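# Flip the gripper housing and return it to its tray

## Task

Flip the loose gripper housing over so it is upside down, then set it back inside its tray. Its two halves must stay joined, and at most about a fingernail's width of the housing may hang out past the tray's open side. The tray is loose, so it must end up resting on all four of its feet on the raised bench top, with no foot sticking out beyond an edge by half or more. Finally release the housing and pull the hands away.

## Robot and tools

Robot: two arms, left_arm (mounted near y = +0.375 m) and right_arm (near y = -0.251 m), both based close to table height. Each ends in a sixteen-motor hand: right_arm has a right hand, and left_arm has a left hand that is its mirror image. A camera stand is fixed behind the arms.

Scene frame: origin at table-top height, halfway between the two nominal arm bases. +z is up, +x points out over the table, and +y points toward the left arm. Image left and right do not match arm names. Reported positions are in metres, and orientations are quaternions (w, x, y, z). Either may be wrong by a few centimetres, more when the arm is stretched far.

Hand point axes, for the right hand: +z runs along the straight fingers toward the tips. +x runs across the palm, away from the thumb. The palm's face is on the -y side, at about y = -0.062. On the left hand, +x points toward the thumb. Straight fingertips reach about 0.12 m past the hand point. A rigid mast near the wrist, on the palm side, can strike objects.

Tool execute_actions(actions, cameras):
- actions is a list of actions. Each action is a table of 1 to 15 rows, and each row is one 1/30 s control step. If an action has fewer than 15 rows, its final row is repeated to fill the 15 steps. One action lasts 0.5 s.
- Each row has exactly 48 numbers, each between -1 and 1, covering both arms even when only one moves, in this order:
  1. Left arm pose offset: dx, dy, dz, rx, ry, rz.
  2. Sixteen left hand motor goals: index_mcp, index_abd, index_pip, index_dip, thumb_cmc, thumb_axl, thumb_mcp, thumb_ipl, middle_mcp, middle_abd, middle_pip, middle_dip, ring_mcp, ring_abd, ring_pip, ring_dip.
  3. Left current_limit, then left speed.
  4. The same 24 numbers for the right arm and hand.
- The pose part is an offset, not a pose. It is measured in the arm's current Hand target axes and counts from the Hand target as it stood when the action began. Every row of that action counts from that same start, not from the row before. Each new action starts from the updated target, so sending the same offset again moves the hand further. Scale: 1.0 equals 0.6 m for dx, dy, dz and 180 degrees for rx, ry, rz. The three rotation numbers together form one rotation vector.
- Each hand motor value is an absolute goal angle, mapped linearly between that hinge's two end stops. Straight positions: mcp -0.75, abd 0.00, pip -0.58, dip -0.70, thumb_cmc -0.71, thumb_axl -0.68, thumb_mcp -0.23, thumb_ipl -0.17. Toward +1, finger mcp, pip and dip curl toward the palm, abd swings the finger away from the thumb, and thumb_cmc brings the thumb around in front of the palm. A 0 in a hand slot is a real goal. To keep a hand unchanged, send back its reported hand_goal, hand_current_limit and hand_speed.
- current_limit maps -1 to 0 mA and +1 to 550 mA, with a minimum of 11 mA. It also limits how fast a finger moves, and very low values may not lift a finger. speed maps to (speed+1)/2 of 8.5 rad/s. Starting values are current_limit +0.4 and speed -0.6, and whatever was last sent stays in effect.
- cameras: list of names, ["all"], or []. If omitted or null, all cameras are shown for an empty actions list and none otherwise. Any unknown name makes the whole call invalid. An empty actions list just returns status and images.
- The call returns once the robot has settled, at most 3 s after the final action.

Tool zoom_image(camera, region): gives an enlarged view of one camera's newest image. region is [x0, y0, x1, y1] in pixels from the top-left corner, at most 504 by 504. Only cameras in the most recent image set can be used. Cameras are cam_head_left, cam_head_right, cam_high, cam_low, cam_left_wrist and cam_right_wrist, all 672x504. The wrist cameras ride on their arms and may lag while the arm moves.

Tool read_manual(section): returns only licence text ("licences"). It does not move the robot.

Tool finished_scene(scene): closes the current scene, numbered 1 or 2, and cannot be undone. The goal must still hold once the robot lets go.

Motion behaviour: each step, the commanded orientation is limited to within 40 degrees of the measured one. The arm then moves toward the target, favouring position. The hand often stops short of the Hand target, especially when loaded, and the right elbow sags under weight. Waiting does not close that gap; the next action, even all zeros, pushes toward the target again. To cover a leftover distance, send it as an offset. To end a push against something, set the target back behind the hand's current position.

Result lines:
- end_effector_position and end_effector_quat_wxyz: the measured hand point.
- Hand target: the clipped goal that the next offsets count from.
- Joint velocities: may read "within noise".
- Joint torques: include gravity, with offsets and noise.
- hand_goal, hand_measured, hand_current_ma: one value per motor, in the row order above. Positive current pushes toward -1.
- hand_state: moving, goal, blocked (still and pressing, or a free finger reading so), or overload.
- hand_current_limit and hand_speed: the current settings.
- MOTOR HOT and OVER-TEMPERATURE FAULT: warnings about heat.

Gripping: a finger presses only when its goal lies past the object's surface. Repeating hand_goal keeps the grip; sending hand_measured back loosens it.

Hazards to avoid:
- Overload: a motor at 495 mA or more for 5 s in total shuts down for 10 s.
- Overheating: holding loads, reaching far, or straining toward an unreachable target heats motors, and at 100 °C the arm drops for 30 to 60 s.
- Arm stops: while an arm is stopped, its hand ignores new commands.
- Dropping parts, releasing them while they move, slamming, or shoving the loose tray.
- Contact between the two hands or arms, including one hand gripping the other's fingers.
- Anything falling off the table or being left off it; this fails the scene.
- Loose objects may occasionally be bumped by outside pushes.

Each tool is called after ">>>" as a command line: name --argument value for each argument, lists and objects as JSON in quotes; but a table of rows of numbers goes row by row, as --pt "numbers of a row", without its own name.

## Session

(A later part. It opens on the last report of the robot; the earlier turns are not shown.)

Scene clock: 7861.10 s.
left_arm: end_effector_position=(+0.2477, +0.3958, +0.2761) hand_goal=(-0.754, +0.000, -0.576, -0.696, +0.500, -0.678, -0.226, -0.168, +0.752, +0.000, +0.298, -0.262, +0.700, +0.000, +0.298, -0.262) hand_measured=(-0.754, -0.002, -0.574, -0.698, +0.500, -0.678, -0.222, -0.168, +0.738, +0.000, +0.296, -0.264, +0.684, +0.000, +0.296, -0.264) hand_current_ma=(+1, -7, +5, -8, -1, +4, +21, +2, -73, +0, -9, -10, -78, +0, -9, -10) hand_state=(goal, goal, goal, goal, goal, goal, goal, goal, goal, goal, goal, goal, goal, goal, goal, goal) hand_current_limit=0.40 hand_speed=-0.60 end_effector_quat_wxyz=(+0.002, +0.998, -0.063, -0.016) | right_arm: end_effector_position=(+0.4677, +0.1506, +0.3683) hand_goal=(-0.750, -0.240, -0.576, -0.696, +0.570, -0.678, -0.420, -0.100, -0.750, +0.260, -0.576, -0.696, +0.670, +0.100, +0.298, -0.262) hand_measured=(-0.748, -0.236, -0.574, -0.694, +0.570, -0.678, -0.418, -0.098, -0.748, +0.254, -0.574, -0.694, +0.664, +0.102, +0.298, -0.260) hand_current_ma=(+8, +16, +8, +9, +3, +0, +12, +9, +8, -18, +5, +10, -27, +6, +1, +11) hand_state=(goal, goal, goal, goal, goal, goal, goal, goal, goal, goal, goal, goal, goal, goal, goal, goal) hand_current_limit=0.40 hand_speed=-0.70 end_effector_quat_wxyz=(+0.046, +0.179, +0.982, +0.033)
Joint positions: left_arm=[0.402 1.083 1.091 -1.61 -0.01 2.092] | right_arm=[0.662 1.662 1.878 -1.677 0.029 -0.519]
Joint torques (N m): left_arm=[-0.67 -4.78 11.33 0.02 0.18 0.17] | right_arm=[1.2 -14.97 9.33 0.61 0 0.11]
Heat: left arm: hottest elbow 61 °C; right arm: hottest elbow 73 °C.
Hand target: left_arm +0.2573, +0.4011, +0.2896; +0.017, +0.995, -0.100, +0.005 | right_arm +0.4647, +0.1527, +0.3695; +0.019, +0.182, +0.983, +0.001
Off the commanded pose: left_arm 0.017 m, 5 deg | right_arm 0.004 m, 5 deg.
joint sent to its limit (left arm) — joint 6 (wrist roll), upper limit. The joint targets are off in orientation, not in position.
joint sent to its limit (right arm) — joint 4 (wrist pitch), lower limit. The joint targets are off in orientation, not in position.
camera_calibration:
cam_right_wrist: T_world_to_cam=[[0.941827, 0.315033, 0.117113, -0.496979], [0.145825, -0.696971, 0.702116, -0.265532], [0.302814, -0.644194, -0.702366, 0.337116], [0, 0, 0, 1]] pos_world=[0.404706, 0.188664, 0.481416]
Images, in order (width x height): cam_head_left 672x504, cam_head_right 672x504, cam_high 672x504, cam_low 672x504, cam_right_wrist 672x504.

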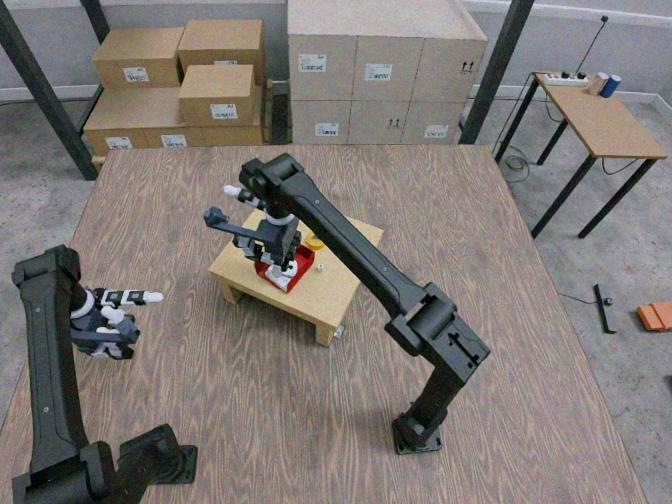

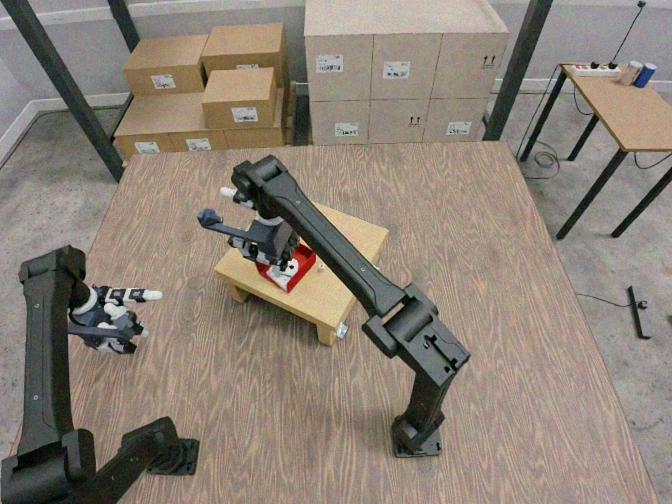

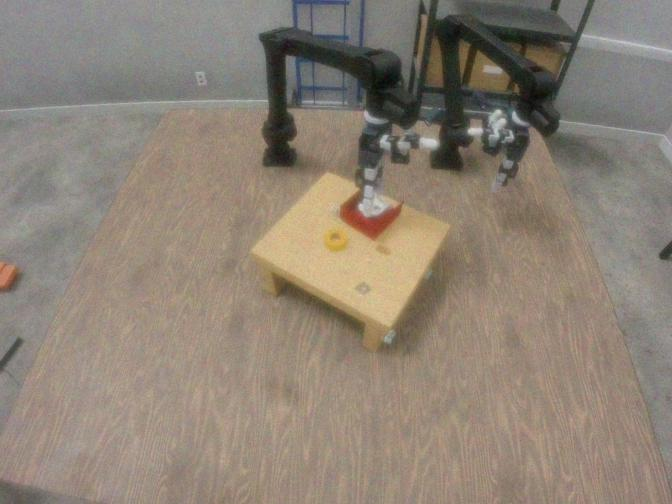

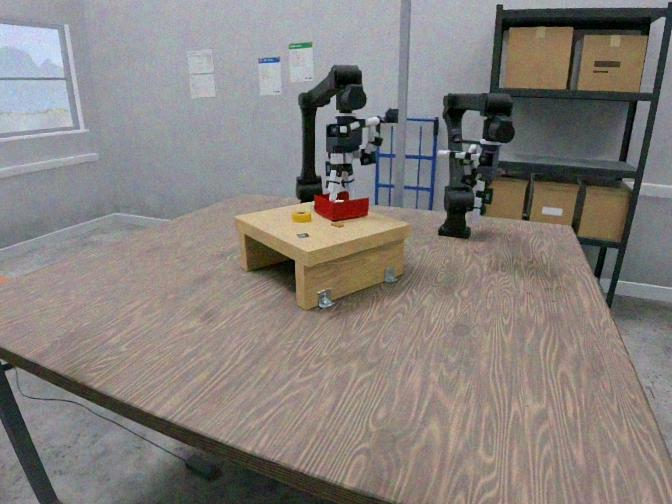

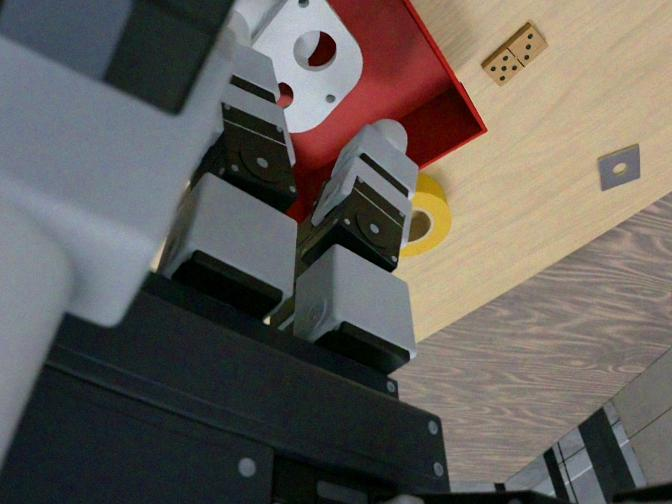

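>>> execute_actions --actions '[[[0,0,0,0,0,0,-0.754,0,-0.576,-0.696,0.5,-0.678,-0.226,-0.168,0.752,0,0.298,-0.262,0.7,0,0.298,-0.262,0.4,-0.6,0,0,0.022,0,0,0,-0.75,-0.24,-0.576,-0.696,0.57,-0.678,-0.42,-0.1,-0.75,0.26,-0.576,-0.696,0.67,0.1,0.298,-0.262,0.4,-0.7]],[[0,0,0,0,0,0,-0.754,0,-0.576,-0.696,0.5,-0.678,-0.226,-0.168,0.752,0,0.298,-0.262,0.7,0,0.298,-0.262,0.4,-0.6,0,0,0,0,0,0,-0.75,-0.24,-0.576,-0.696,0.57,-0.678,-0.42,-0.1,-0.75,0.26,-0.576,-0.696,0.67,0.1,0.298,-0.262,0.4,-0.7]]]' --cameras '["cam_right_wrist","cam_head_left","cam_low"]'

>>> zoom_image --camera "cam_right_wrist" --region '[170, 0, 500, 200]'

>>> zoom_image --camera "cam_low" --region '[310, 170, 370, 230]'

>>> zoom_image --camera "cam_head_left" --region '[250, 234, 320, 304]'

Scene clock: 7877.93 s.
left_arm: end_effector_position=(+0.2477, +0.3958, +0.2761) hand_goal=(-0.754, +0.000, -0.576, -0.696, +0.500, -0.678, -0.226, -0.168, +0.752, +0.000, +0.298, -0.262, +0.700, +0.000, +0.298, -0.262) hand_measured=(-0.754, -0.002, -0.574, -0.698, +0.500, -0.678, -0.222, -0.168, +0.738, +0.000, +0.296, -0.264, +0.684, +0.000, +0.296, -0.264) hand_current_ma=(+1, -7, +5, -8, -1, +4, +21, +2, -73, +0, -9, -10, -78, +0, -9, -10) hand_state=(goal, goal, goal, goal, goal, goal, goal, goal, goal, goal, goal, goal, goal, goal, goal, goal) hand_current_limit=0.40 hand_speed=-0.60 end_effector_quat_wxyz=(+0.002, +0.998, -0.063, -0.016) | right_arm: end_effector_position=(+0.4661, +0.1493, +0.3619) hand_goal=(-0.750, -0.240, -0.576, -0.696, +0.570, -0.678, -0.420, -0.100, -0.750, +0.260, -0.576, -0.696, +0.670, +0.100, +0.298, -0.262) hand_measured=(-0.748, -0.236, -0.574, -0.694, +0.570, -0.678, -0.418, -0.098, -0.748, +0.254, -0.574, -0.694, +0.664, +0.102, +0.298, -0.260) hand_current_ma=(+8, +16, +8, +9, +3, +0, +12, +9, +8, -18, +5, +10, -27, +6, +1, +11) hand_state=(goal, goal, goal, goal, goal, goal, goal, goal, goal, goal, goal, goal, goal, goal, goal, goal) hand_current_limit=0.40 hand_speed=-0.70 end_effector_quat_wxyz=(+0.042, +0.179, +0.983, +0.028)
Joint positions: left_arm=[0.402 1.083 1.091 -1.61 -0.01 2.092] | right_arm=[0.662 1.662 1.865 -1.677 0.029 -0.519]
Joint torques (N m): left_arm=[-0.67 -4.84 11.49 -0.02 0.22 0.16] | right_arm=[1.38 -14.15 9.32 0.59 -0.02 0.12]
Heat: left arm: hottest elbow 61 °C; right arm: hottest elbow 69 °C.
Hand target: left_arm +0.2573, +0.4011, +0.2896; +0.017, +0.995, -0.100, +0.005 | right_arm +0.4652, +0.1526, +0.3562; +0.019, +0.182, +0.983, +0.001
Off the commanded pose: left_arm 0.017 m, 5 deg | right_arm 0.007 m, 4 deg.
joint sent to its limit (left arm) — joint 6 (wrist roll), upper limit. The joint targets are off in orientation, not in position.
joint sent to its limit (right arm) — joint 4 (wrist pitch), lower limit. The joint targets are off in orientation, not in position.
camera_calibration:
cam_right_wrist: T_world_to_cam=[[0.942975, 0.315941, 0.104779, -0.49054], [0.153004, -0.690972, 0.706504, -0.267582], [0.295613, -0.650184, -0.69991, 0.335564], [0, 0, 0, 1]] pos_world=[0.404311, 0.188268, 0.475311]
Images, in order (width x height): cam_head_left 672x504, cam_low 672x504, cam_right_wrist 672x504.

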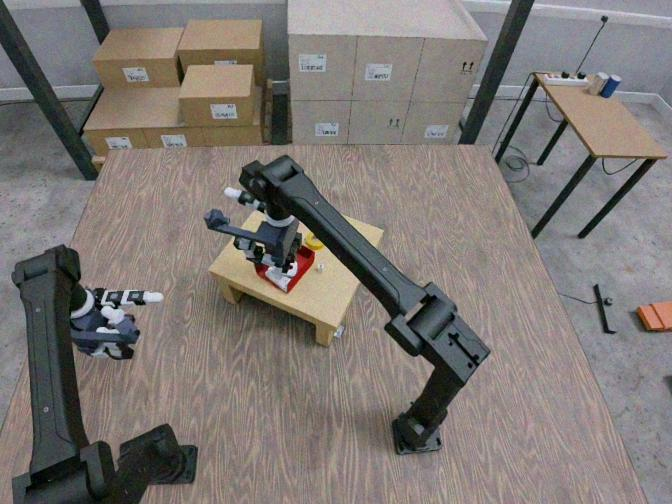

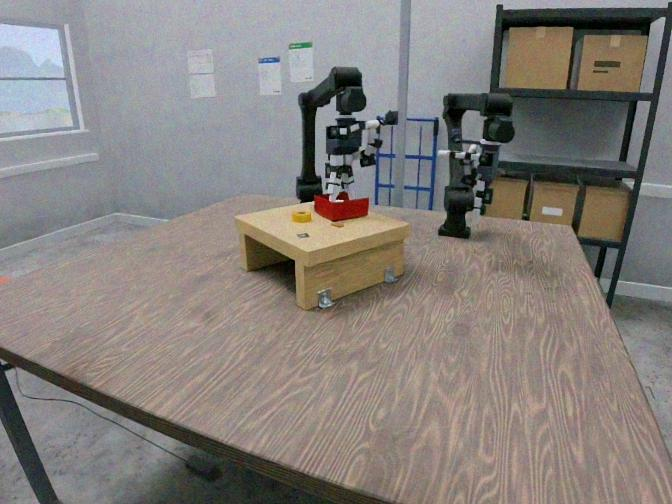

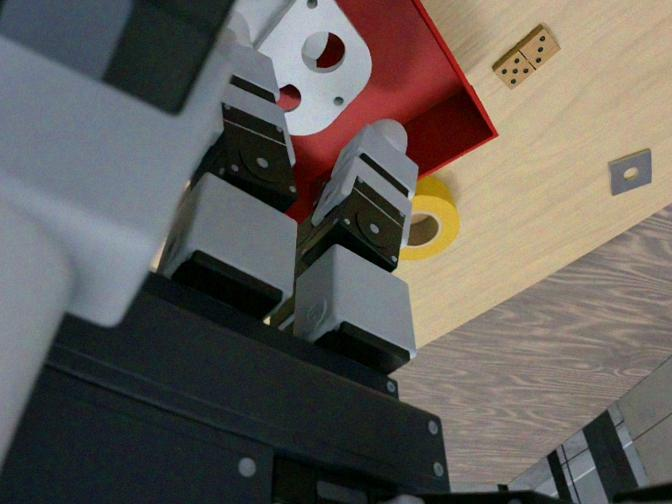

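Scaled by 1.527 from the camera's 672x504 image, which has a finer 960x720 frame.

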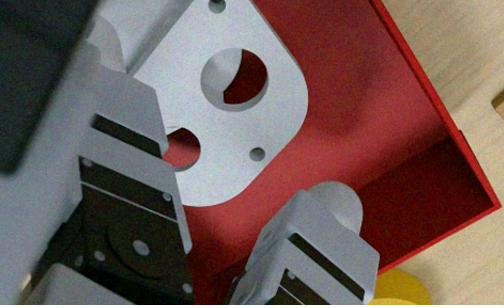

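Scaled by 8.400 from the camera's 672x504 image, which has a finer 960x720 frame.

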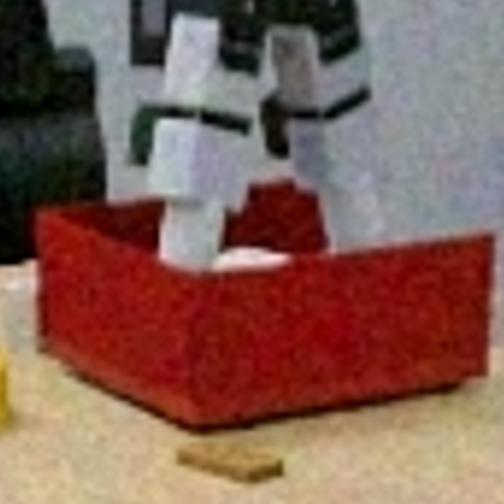

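Scaled by 7.200 from the camera's 672x504 image, which has a finer 960x720 frame.

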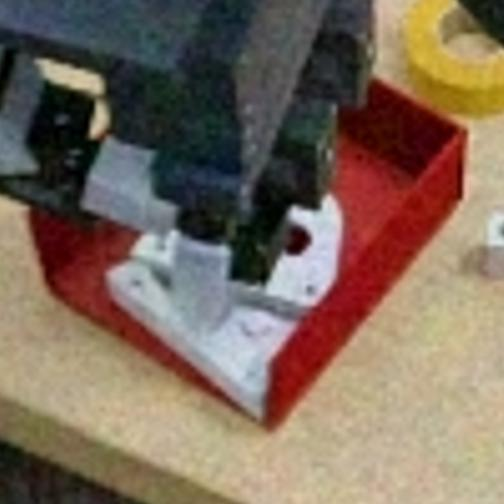

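>>> execute_actions --actions '[[[0,0,0,0,0,0,-0.754,0,-0.576,-0.696,0.5,-0.678,-0.226,-0.168,0.752,0,0.298,-0.262,0.7,0,0.298,-0.262,0.4,-0.6,0,0,0.012,0,0,0,-0.75,-0.24,-0.576,-0.696,0.57,-0.678,-0.42,-0.1,-0.75,0.24,-0.576,-0.696,0.67,0.1,0.298,-0.262,0.4,-0.7]],[[0,0,0,0,0,0,-0.754,0,-0.576,-0.696,0.5,-0.678,-0.226,-0.168,0.752,0,0.298,-0.262,0.7,0,0.298,-0.262,0.4,-0.6,0,0,0,0,0,0,-0.75,-0.24,-0.576,-0.696,0.57,-0.678,-0.42,-0.1,-0.75,0.24,-0.576,-0.696,0.67,0.1,0.298,-0.262,0.4,-0.7]]]' --cameras '["cam_right_wrist","cam_head_left","cam_low"]'

>>> zoom_image --camera "cam_right_wrist" --region '[170, 0, 500, 200]'

>>> zoom_image --camera "cam_low" --region '[310, 170, 370, 230]'

>>> zoom_image --camera "cam_head_left" --region '[250, 234, 320, 304]'

Scene clock: 7891.47 s.
left_arm: end_effector_position=(+0.2477, +0.3958, +0.2761) hand_goal=(-0.754, +0.000, -0.576, -0.696, +0.500, -0.678, -0.226, -0.168, +0.752, +0.000, +0.298, -0.262, +0.700, +0.000, +0.298, -0.262) hand_measured=(-0.754, -0.002, -0.574, -0.698, +0.500, -0.678, -0.222, -0.168, +0.738, +0.000, +0.296, -0.264, +0.684, +0.000, +0.296, -0.264) hand_current_ma=(+1, -7, +5, -8, -1, +4, +21, +2, -73, +0, -9, -10, -78, +0, -9, -10) hand_state=(goal, goal, goal, goal, goal, goal, goal, goal, goal, goal, goal, goal, goal, goal, goal, goal) hand_current_limit=0.40 hand_speed=-0.60 end_effector_quat_wxyz=(+0.002, +0.998, -0.063, -0.016) | right_arm: end_effector_position=(+0.4653, +0.1486, +0.3585) hand_goal=(-0.750, -0.240, -0.576, -0.696, +0.570, -0.678, -0.420, -0.100, -0.750, +0.240, -0.576, -0.696, +0.670, +0.100, +0.298, -0.262) hand_measured=(-0.748, -0.236, -0.574, -0.694, +0.570, -0.678, -0.418, -0.098, -0.748, +0.242, -0.574, -0.694, +0.664, +0.102, +0.298, -0.260) hand_current_ma=(+8, +16, +8, +9, +3, +0, +12, +9, +8, +7, +5, +10, -27, +6, +1, +11) hand_state=(goal, goal, goal, goal, goal, goal, goal, goal, goal, goal, goal, goal, goal, goal, goal, goal) hand_current_limit=0.40 hand_speed=-0.70 end_effector_quat_wxyz=(+0.040, +0.179, +0.983, +0.025)
Joint positions: left_arm=[0.402 1.083 1.091 -1.61 -0.01 2.092] | right_arm=[0.662 1.662 1.859 -1.677 0.029 -0.519]
Joint torques (N m): left_arm=[-0.79 -5.01 11.38 -0.05 0.18 0.14] | right_arm=[0.91 -13.63 9.21 0.43 0.05 0.06]
Heat: left arm: hottest elbow 61 °C; right arm: hottest elbow 69 °C.
Hand target: left_arm +0.2573, +0.4011, +0.2896; +0.017, +0.995, -0.100, +0.005 | right_arm +0.4655, +0.1526, +0.3490; +0.019, +0.182, +0.983, +0.001
Off the commanded pose: left_arm 0.017 m, 5 deg | right_arm 0.010 m, 4 deg.
joint sent to its limit (left arm) — joint 6 (wrist roll), upper limit. The joint targets are off in orientation, not in position.
joint sent to its limit (right arm) — joint 4 (wrist pitch), lower limit. The joint targets still meet the commanded pose.
camera_calibration:
cam_right_wrist: T_world_to_cam=[[0.943505, 0.316421, 0.0983716, -0.487267], [0.156813, -0.687901, 0.708662, -0.268493], [0.291905, -0.6532, -0.698656, 0.334792], [0, 0, 0, 1]] pos_world=[0.404114, 0.188171, 0.472109]
Images, in order (width x height): cam_head_left 672x504, cam_low 672x504, cam_right_wrist 672x504.

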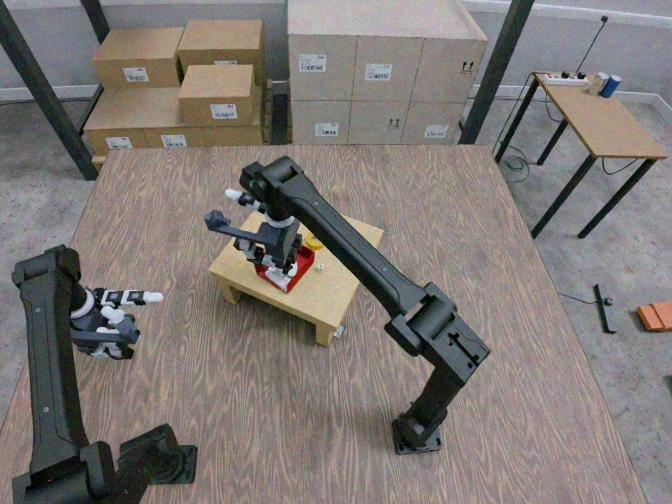

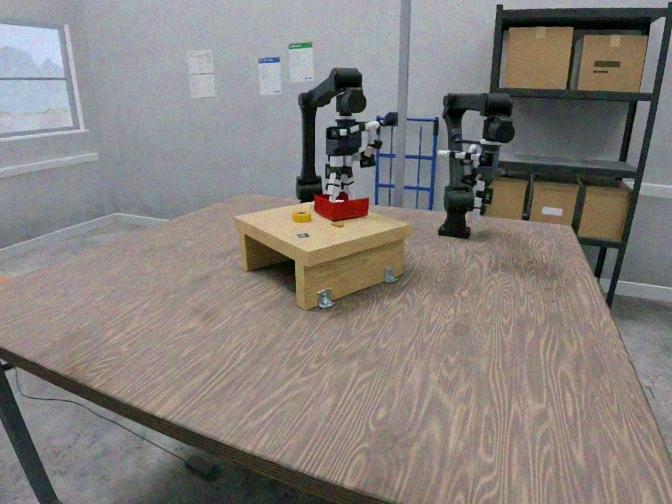

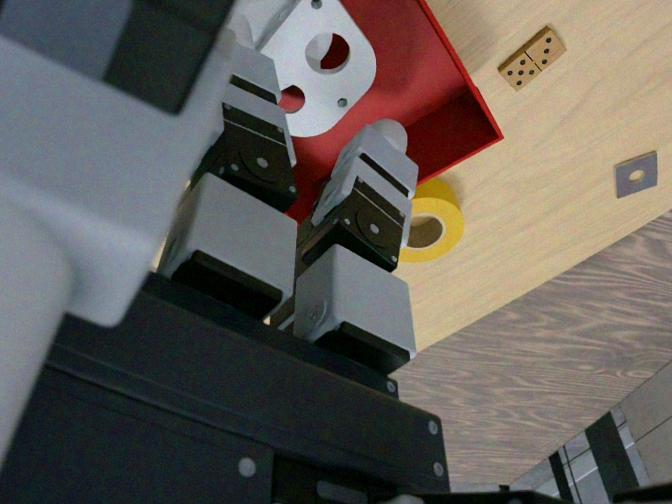

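Scaled by 1.527 from the camera's 672x504 image, which has a finer 960x720 frame.

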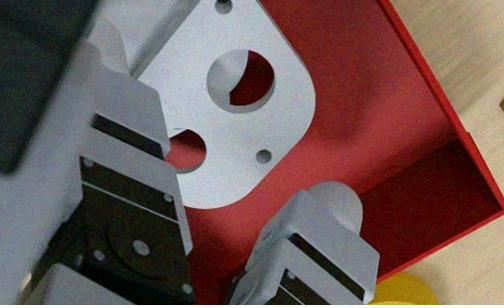

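Scaled by 8.400 from the camera's 672x504 image, which has a finer 960x720 frame.

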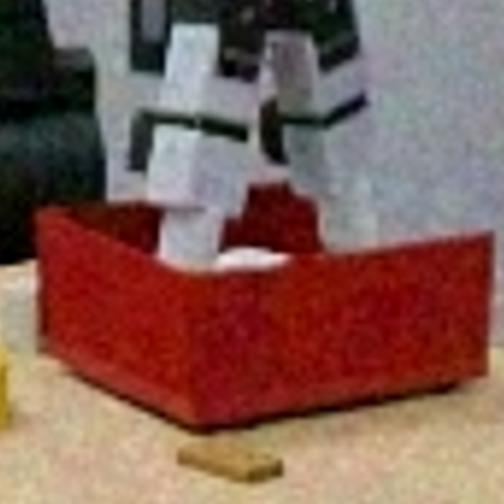

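Scaled by 7.200 from the camera's 672x504 image, which has a finer 960x720 frame.

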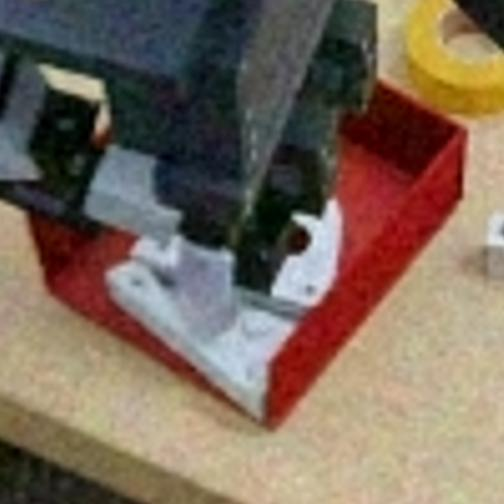

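>>> execute_actions --actions '[[[0,0,0,0,0,0,-0.754,0,-0.576,-0.696,0.5,-0.678,-0.226,-0.168,0.752,0,0.298,-0.262,0.7,0,0.298,-0.262,0.4,-0.6,-0.0138,0,0,0,0.022,0,-0.75,-0.24,-0.576,-0.696,0.57,-0.678,-0.42,-0.1,-0.75,0.24,-0.576,-0.696,0.67,0.1,0.298,-0.262,0.4,-0.7]],[[0,0,0,0,0,0,-0.754,0,-0.576,-0.696,0.5,-0.678,-0.226,-0.168,0.752,0,0.298,-0.262,0.7,0,0.298,-0.262,0.4,-0.6,0,0,0.008,0,0,0,-0.75,-0.24,-0.576,-0.696,0.57,-0.678,-0.42,-0.1,-0.75,0.24,-0.576,-0.696,0.67,0.1,0.298,-0.262,0.4,-0.7]]]' --cameras '["cam_right_wrist","cam_head_left","cam_low"]'

>>> zoom_image --camera "cam_right_wrist" --region '[170, 0, 500, 200]'

>>> zoom_image --camera "cam_low" --region '[310, 170, 370, 230]'

>>> zoom_image --camera "cam_head_left" --region '[250, 234, 320, 304]'

Scene clock: 7912.03 s.
left_arm: end_effector_position=(+0.2477, +0.3958, +0.2761) hand_goal=(-0.754, +0.000, -0.576, -0.696, +0.500, -0.678, -0.226, -0.168, +0.752, +0.000, +0.298, -0.262, +0.700, +0.000, +0.298, -0.262) hand_measured=(-0.754, -0.002, -0.574, -0.698, +0.500, -0.678, -0.222, -0.168, +0.738, +0.000, +0.296, -0.264, +0.684, +0.000, +0.296, -0.264) hand_current_ma=(+1, -7, +5, -8, -1, +4, +21, +2, -73, +0, -9, -10, -78, +0, -9, -10) hand_state=(goal, goal, goal, goal, goal, goal, goal, goal, goal, goal, goal, goal, goal, goal, goal, goal) hand_current_limit=0.40 hand_speed=-0.60 end_effector_quat_wxyz=(+0.002, +0.998, -0.063, -0.016) | right_arm: end_effector_position=(+0.4696, +0.1482, +0.3522) hand_goal=(-0.750, -0.240, -0.576, -0.696, +0.570, -0.678, -0.420, -0.100, -0.750, +0.240, -0.576, -0.696, +0.670, +0.100, +0.298, -0.262) hand_measured=(-0.748, -0.236, -0.574, -0.694, +0.570, -0.678, -0.418, -0.098, -0.748, +0.242, -0.574, -0.694, +0.664, +0.102, +0.298, -0.260) hand_current_ma=(+8, +15, +8, +9, +3, +0, +12, +9, +8, +6, +5, +10, -27, +6, +1, +11) hand_state=(goal, goal, goal, goal, goal, goal, goal, goal, goal, goal, goal, goal, goal, goal, goal, goal) hand_current_limit=0.40 hand_speed=-0.70 end_effector_quat_wxyz=(+0.014, +0.189, +0.981, +0.038)
Joint positions: left_arm=[0.402 1.083 1.091 -1.61 -0.01 2.092] | right_arm=[0.641 1.675 1.859 -1.677 -0.028 -0.517]
Joint torques (N m): left_arm=[-0.5 -4.95 11.33 -0.06 0.21 0.15] | right_arm=[0.09 -14.1 9.81 0.46 -0.36 -0.17]
Heat: left arm: hottest elbow 61 °C; right arm: hottest elbow 69 °C.
Hand target: left_arm +0.2573, +0.4011, +0.2896; +0.017, +0.995, -0.100, +0.005 | right_arm +0.4730, +0.1499, +0.3445; -0.015, +0.182, +0.983, +0.008
Off the commanded pose: left_arm 0.017 m, 5 deg | right_arm 0.008 m, 5 deg.
joint sent to its limit (left arm) — joint 6 (wrist roll), upper limit. The joint targets are off in orientation, not in position.
joint sent to its limit (right arm) — joint 4 (wrist pitch), lower limit. The joint targets are off in orientation, not in position.
camera_calibration:
cam_right_wrist: T_world_to_cam=[[0.952717, 0.296619, 0.0659376, -0.480489], [0.176033, -0.715658, 0.675904, -0.258379], [0.247674, -0.632338, -0.734034, 0.359032], [0, 0, 0, 1]] pos_world=[0.41433, 0.18464, 0.469863]
Images, in order (width x height): cam_head_left 672x504, cam_low 672x504, cam_right_wrist 672x504.

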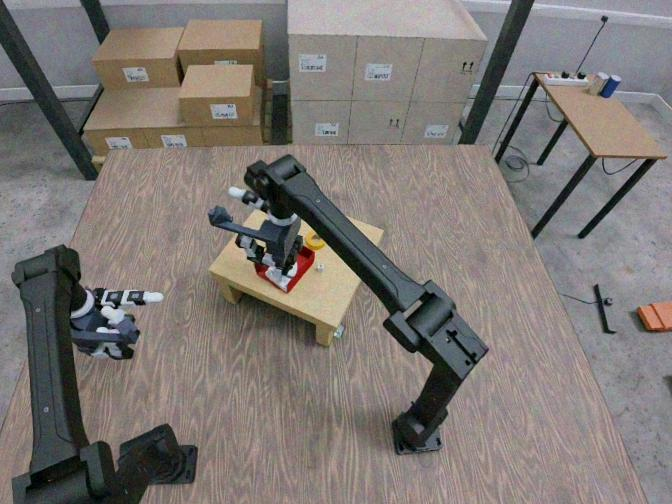

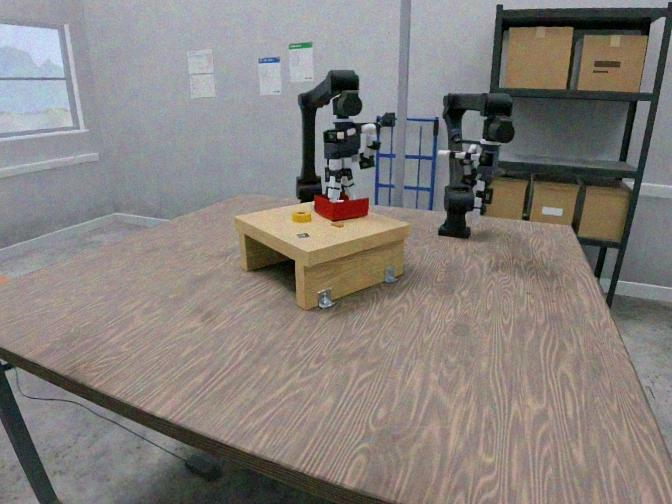

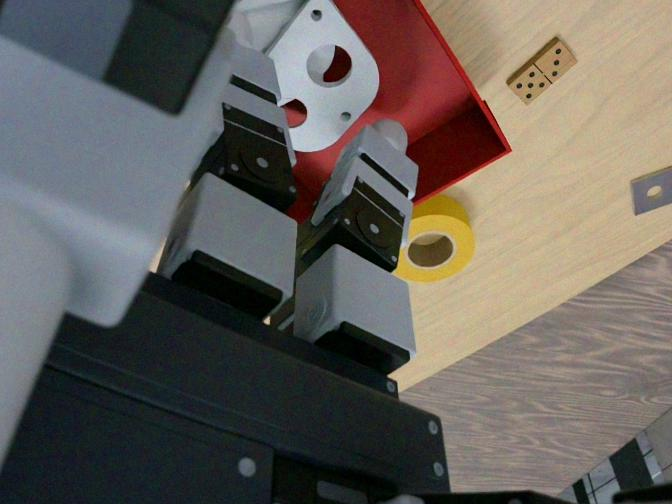

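Scaled by 1.527 from the camera's 672x504 image, which has a finer 960x720 frame.

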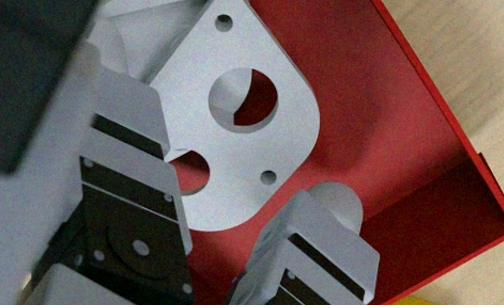

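Scaled by 8.400 from the camera's 672x504 image, which has a finer 960x720 frame.

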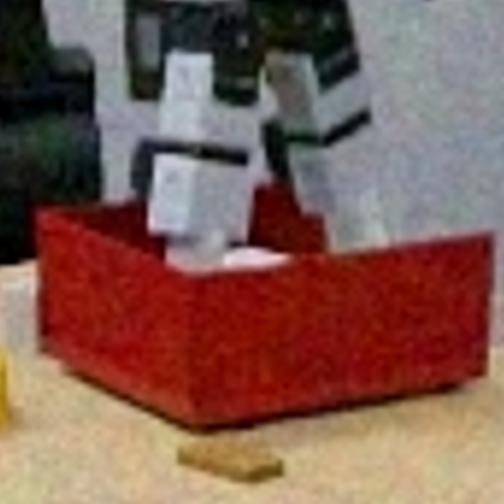

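Scaled by 7.200 from the camera's 672x504 image, which has a finer 960x720 frame.

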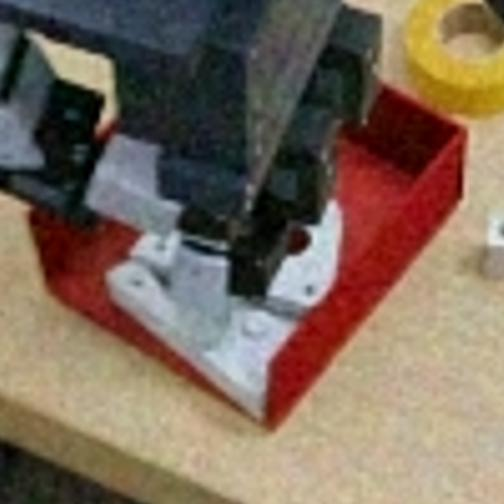

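>>> execute_actions --actions '[[[0,0,0,0,0,0,-0.754,0,-0.576,-0.696,0.5,-0.678,-0.226,-0.168,0.752,0,0.298,-0.262,0.7,0,0.298,-0.262,0.4,-0.6,0,0,0,0,0,0,-0.79,-0.22,-0.576,-0.696,0.57,-0.678,-0.42,-0.1,-0.75,0.16,-0.576,-0.696,0.67,0.1,0.298,-0.262,0.4,-0.9]],[[0,0,0,0,0,0,-0.754,0,-0.576,-0.696,0.5,-0.678,-0.226,-0.168,0.752,0,0.298,-0.262,0.7,0,0.298,-0.262,0.4,-0.6,0,0,0,0,0,0,-0.79,-0.2,-0.576,-0.696,0.57,-0.678,-0.42,-0.1,-0.75,0.13,-0.576,-0.696,0.67,0.1,0.298,-0.262,0.4,-0.9]]]' --cameras '["cam_right_wrist","cam_head_left","cam_low"]'

>>> zoom_image --camera "cam_right_wrist" --region '[170, 0, 500, 200]'

>>> zoom_image --camera "cam_head_left" --region '[250, 234, 320, 304]'

Scene clock: 7925.37 s.
left_arm: end_effector_position=(+0.2477, +0.3958, +0.2761) hand_goal=(-0.754, +0.000, -0.576, -0.696, +0.500, -0.678, -0.226, -0.168, +0.752, +0.000, +0.298, -0.262, +0.700, +0.000, +0.298, -0.262) hand_measured=(-0.754, -0.002, -0.574, -0.698, +0.500, -0.678, -0.222, -0.168, +0.738, +0.000, +0.296, -0.264, +0.684, +0.000, +0.296, -0.264) hand_current_ma=(+1, -7, +5, -8, -1, +4, +21, +2, -73, +0, -9, -10, -78, +0, -9, -10) hand_state=(goal, goal, goal, goal, goal, goal, goal, goal, goal, goal, goal, goal, goal, goal, goal, goal) hand_current_limit=0.40 hand_speed=-0.60 end_effector_quat_wxyz=(+0.002, +0.998, -0.063, -0.016) | right_arm: end_effector_position=(+0.4698, +0.1484, +0.3513) hand_goal=(-0.790, -0.200, -0.576, -0.696, +0.570, -0.678, -0.420, -0.100, -0.750, +0.130, -0.576, -0.696, +0.670, +0.100, +0.298, -0.262) hand_measured=(-0.786, -0.202, -0.574, -0.694, +0.570, -0.678, -0.418, -0.098, -0.748, +0.134, -0.574, -0.694, +0.664, +0.102, +0.298, -0.260) hand_current_ma=(+20, -7, +8, +9, +3, +0, +12, +9, +8, +11, +5, +10, -27, +6, +1, +11) hand_state=(goal, goal, goal, goal, goal, goal, goal, goal, goal, goal, goal, goal, goal, goal, goal, goal) hand_current_limit=0.40 hand_speed=-0.90 end_effector_quat_wxyz=(+0.014, +0.189, +0.981, +0.038)
Joint positions: left_arm=[0.402 1.083 1.091 -1.61 -0.01 2.092] | right_arm=[0.641 1.677 1.859 -1.677 -0.028 -0.517]
Joint torques (N m): left_arm=[-0.62 -4.84 11.36 0.06 0.19 0.12] | right_arm=[0.09 -14.21 10.03 0.55 -0.35 -0.13]
Heat: left arm: hottest elbow 61 °C; right arm: hottest elbow 69 °C.
Hand target: left_arm +0.2573, +0.4011, +0.2896; +0.017, +0.995, -0.100, +0.005 | right_arm +0.4730, +0.1499, +0.3444; -0.015, +0.182, +0.983, +0.008
Off the commanded pose: left_arm 0.017 m, 5 deg | right_arm 0.008 m, 5 deg.
joint sent to its limit (left arm) — joint 6 (wrist roll), upper limit. The joint targets are off in orientation, not in position.
joint sent to its limit (right arm) — joint 4 (wrist pitch), lower limit. The joint targets are off in orientation, not in position.
camera_calibration:
cam_right_wrist: T_world_to_cam=[[0.952794, 0.296685, 0.0645128, -0.480276], [0.176852, -0.715027, 0.676357, -0.258295], [0.246793, -0.63302, -0.733743, 0.358817], [0, 0, 0, 1]] pos_world=[0.414731, 0.184941, 0.468963]
Images, in order (width x height): cam_head_left 672x504, cam_low 672x504, cam_right_wrist 672x504.

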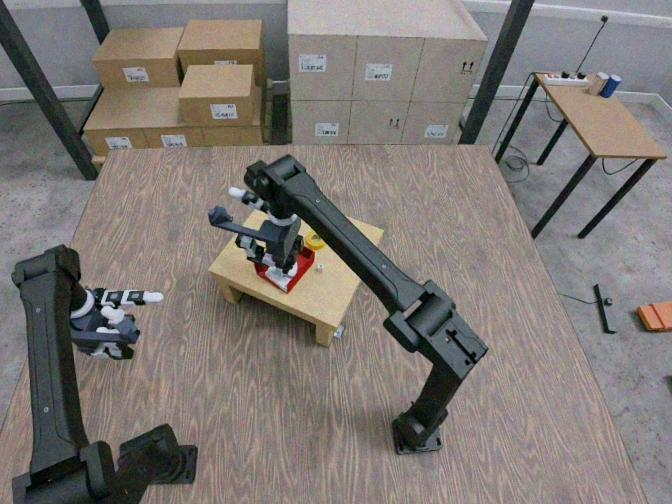

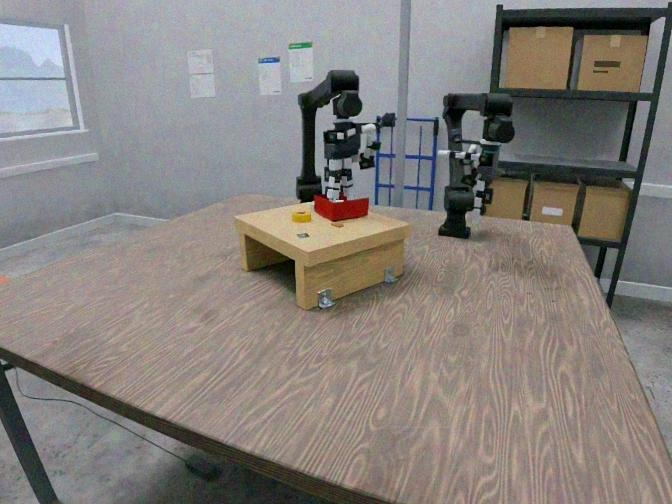

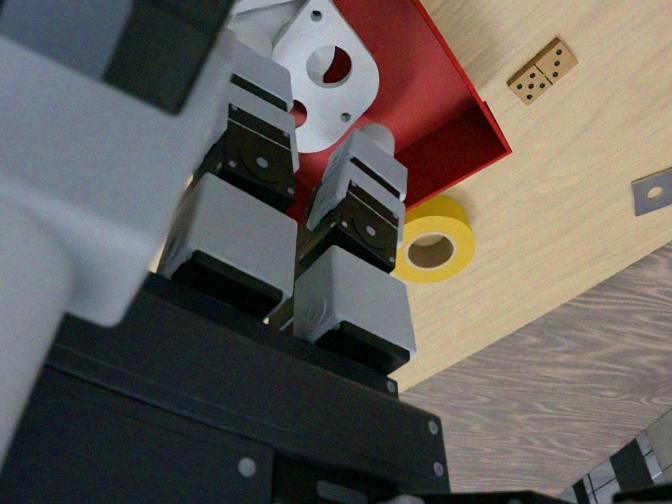

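Scaled by 1.527 from the camera's 672x504 image, which has a finer 960x720 frame.

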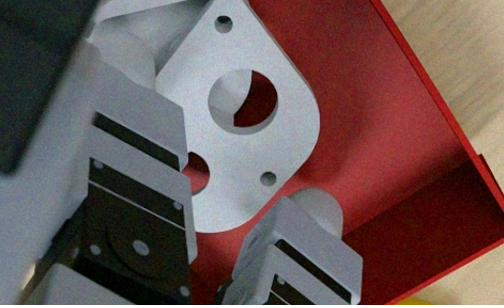

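Scaled by 7.200 from the camera's 672x504 image, which has a finer 960x720 frame.

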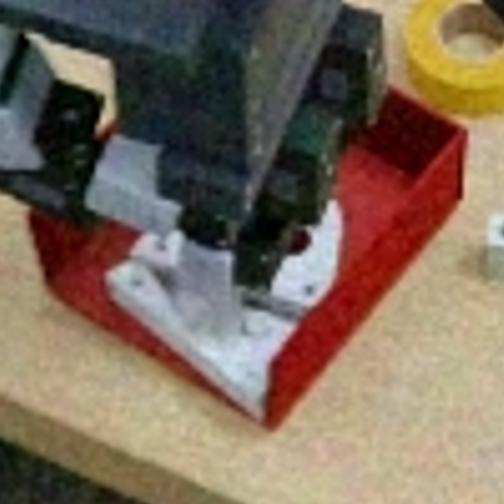

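>>> execute_actions --actions '[[[0,0,0,0,0,0,-0.754,0,-0.576,-0.696,0.5,-0.678,-0.226,-0.168,0.752,0,0.298,-0.262,0.7,0,0.298,-0.262,0.4,-0.6,0,0,0,0,0,0,-0.79,-0.18,-0.576,-0.696,0.57,-0.678,-0.42,-0.1,-0.75,0.08,-0.576,-0.696,0.67,0.1,0.298,-0.262,0.5,-0.94]],[[0,0,0,0,0,0,-0.754,0,-0.576,-0.696,0.5,-0.678,-0.226,-0.168,0.752,0,0.298,-0.262,0.7,0,0.298,-0.262,0.4,-0.6,0,0,0,0,0,0,-0.79,-0.16,-0.576,-0.696,0.57,-0.678,-0.42,-0.1,-0.75,0.05,-0.576,-0.696,0.67,0.1,0.298,-0.262,0.5,-0.94]]]' --cameras '["cam_right_wrist","cam_head_left","cam_low"]'

>>> zoom_image --camera "cam_right_wrist" --region '[170, 0, 500, 200]'

>>> zoom_image --camera "cam_head_left" --region '[250, 234, 320, 304]'

Scene clock: 7934.20 s.
left_arm: end_effector_position=(+0.2477, +0.3958, +0.2761) hand_goal=(-0.754, +0.000, -0.576, -0.696, +0.500, -0.678, -0.226, -0.168, +0.752, +0.000, +0.298, -0.262, +0.700, +0.000, +0.298, -0.262) hand_measured=(-0.754, -0.002, -0.574, -0.698, +0.500, -0.678, -0.222, -0.168, +0.738, +0.000, +0.296, -0.264, +0.684, +0.000, +0.296, -0.264) hand_current_ma=(+1, -7, +5, -8, -1, +4, +21, +2, -73, +0, -9, -10, -78, +0, -9, -10) hand_state=(goal, goal, goal, goal, goal, goal, goal, goal, goal, goal, goal, goal, goal, goal, goal, goal) hand_current_limit=0.40 hand_speed=-0.60 end_effector_quat_wxyz=(+0.002, +0.998, -0.063, -0.016) | right_arm: end_effector_position=(+0.4698, +0.1484, +0.3513) hand_goal=(-0.790, -0.160, -0.576, -0.696, +0.570, -0.678, -0.420, -0.100, -0.750, +0.050, -0.576, -0.696, +0.670, +0.100, +0.298, -0.262) hand_measured=(-0.788, -0.184, -0.574, -0.694, +0.570, -0.678, -0.418, -0.098, -0.748, +0.096, -0.574, -0.694, +0.664, +0.102, +0.298, -0.260) hand_current_ma=(+6, -88, +6, +7, +3, +0, +12, +9, +8, +177, +5, +10, -27, +6, +1, +11) hand_state=(goal, blocked, goal, goal, goal, goal, goal, goal, goal, blocked, goal, goal, goal, goal, goal, goal) hand_current_limit=0.50 hand_speed=-0.94 end_effector_quat_wxyz=(+0.014, +0.189, +0.981, +0.038)
Joint positions: left_arm=[0.402 1.083 1.091 -1.61 -0.01 2.092] | right_arm=[0.641 1.677 1.859 -1.677 -0.028 -0.517]
Joint torques (N m): left_arm=[-0.5 -4.66 11.3 0.02 0.2 0.15] | right_arm=[0.09 -13.92 9.73 0.49 -0.34 -0.12]
Heat: left arm: hottest elbow 61 °C; right arm: hottest elbow 70 °C.
Hand target: left_arm +0.2573, +0.4011, +0.2896; +0.017, +0.995, -0.100, +0.005 | right_arm +0.4730, +0.1499, +0.3444; -0.015, +0.182, +0.983, +0.008
Off the commanded pose: left_arm 0.017 m, 5 deg | right_arm 0.008 m, 5 deg.
joint sent to its limit (left arm) — joint 6 (wrist roll), upper limit. The joint targets are off in orientation, not in position.
joint sent to its limit (right arm) — joint 4 (wrist pitch), lower limit. The joint targets are off in orientation, not in position.
camera_calibration:
cam_right_wrist: T_world_to_cam=[[0.952794, 0.296685, 0.0645128, -0.480276], [0.176852, -0.715027, 0.676357, -0.258295], [0.246793, -0.63302, -0.733743, 0.358817], [0, 0, 0, 1]] pos_world=[0.414731, 0.184941, 0.468963]
Images, in order (width x height): cam_head_left 672x504, cam_low 672x504, cam_right_wrist 672x504.

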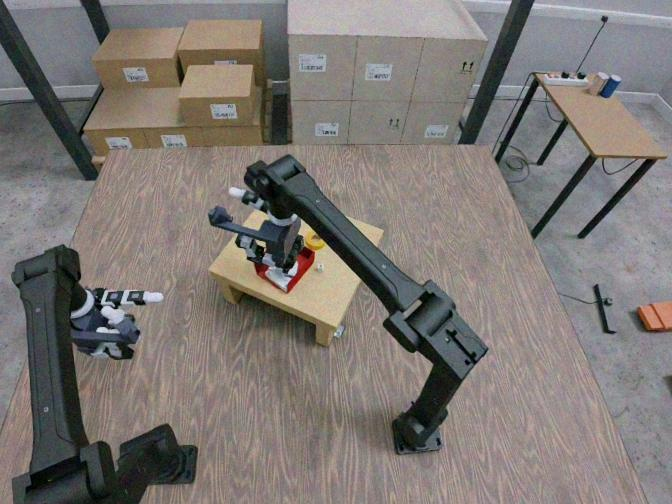

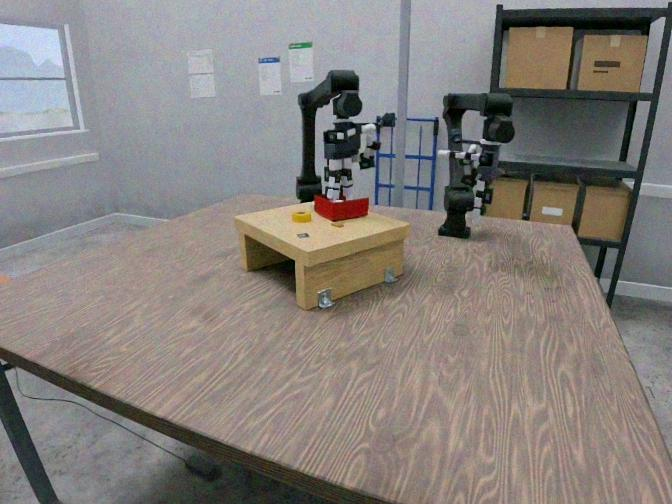

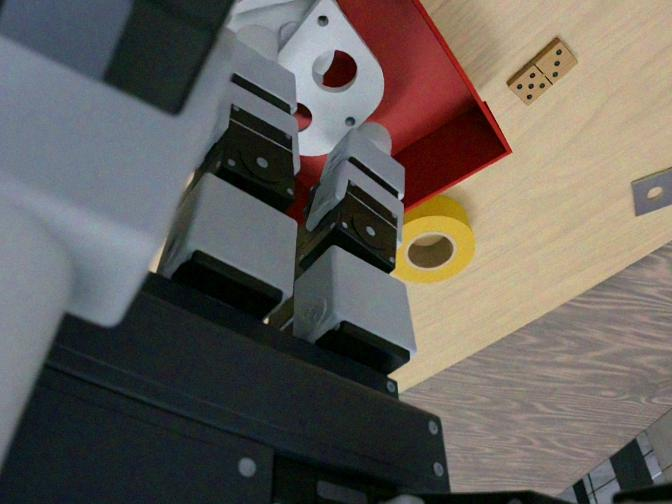

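Scaled by 1.527 from the camera's 672x504 image, which has a finer 960x720 frame.

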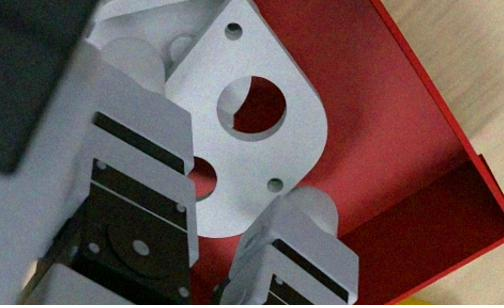

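Scaled by 7.200 from the camera's 672x504 image, which has a finer 960x720 frame.

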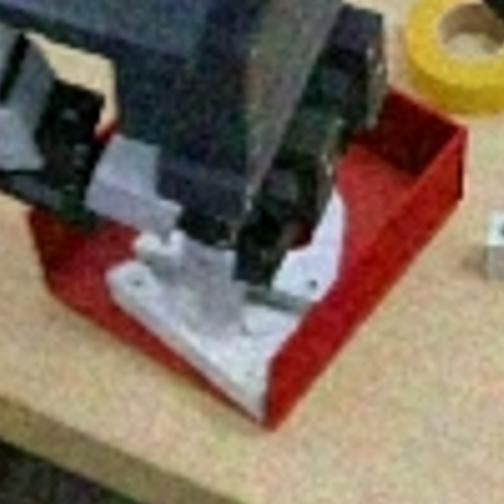

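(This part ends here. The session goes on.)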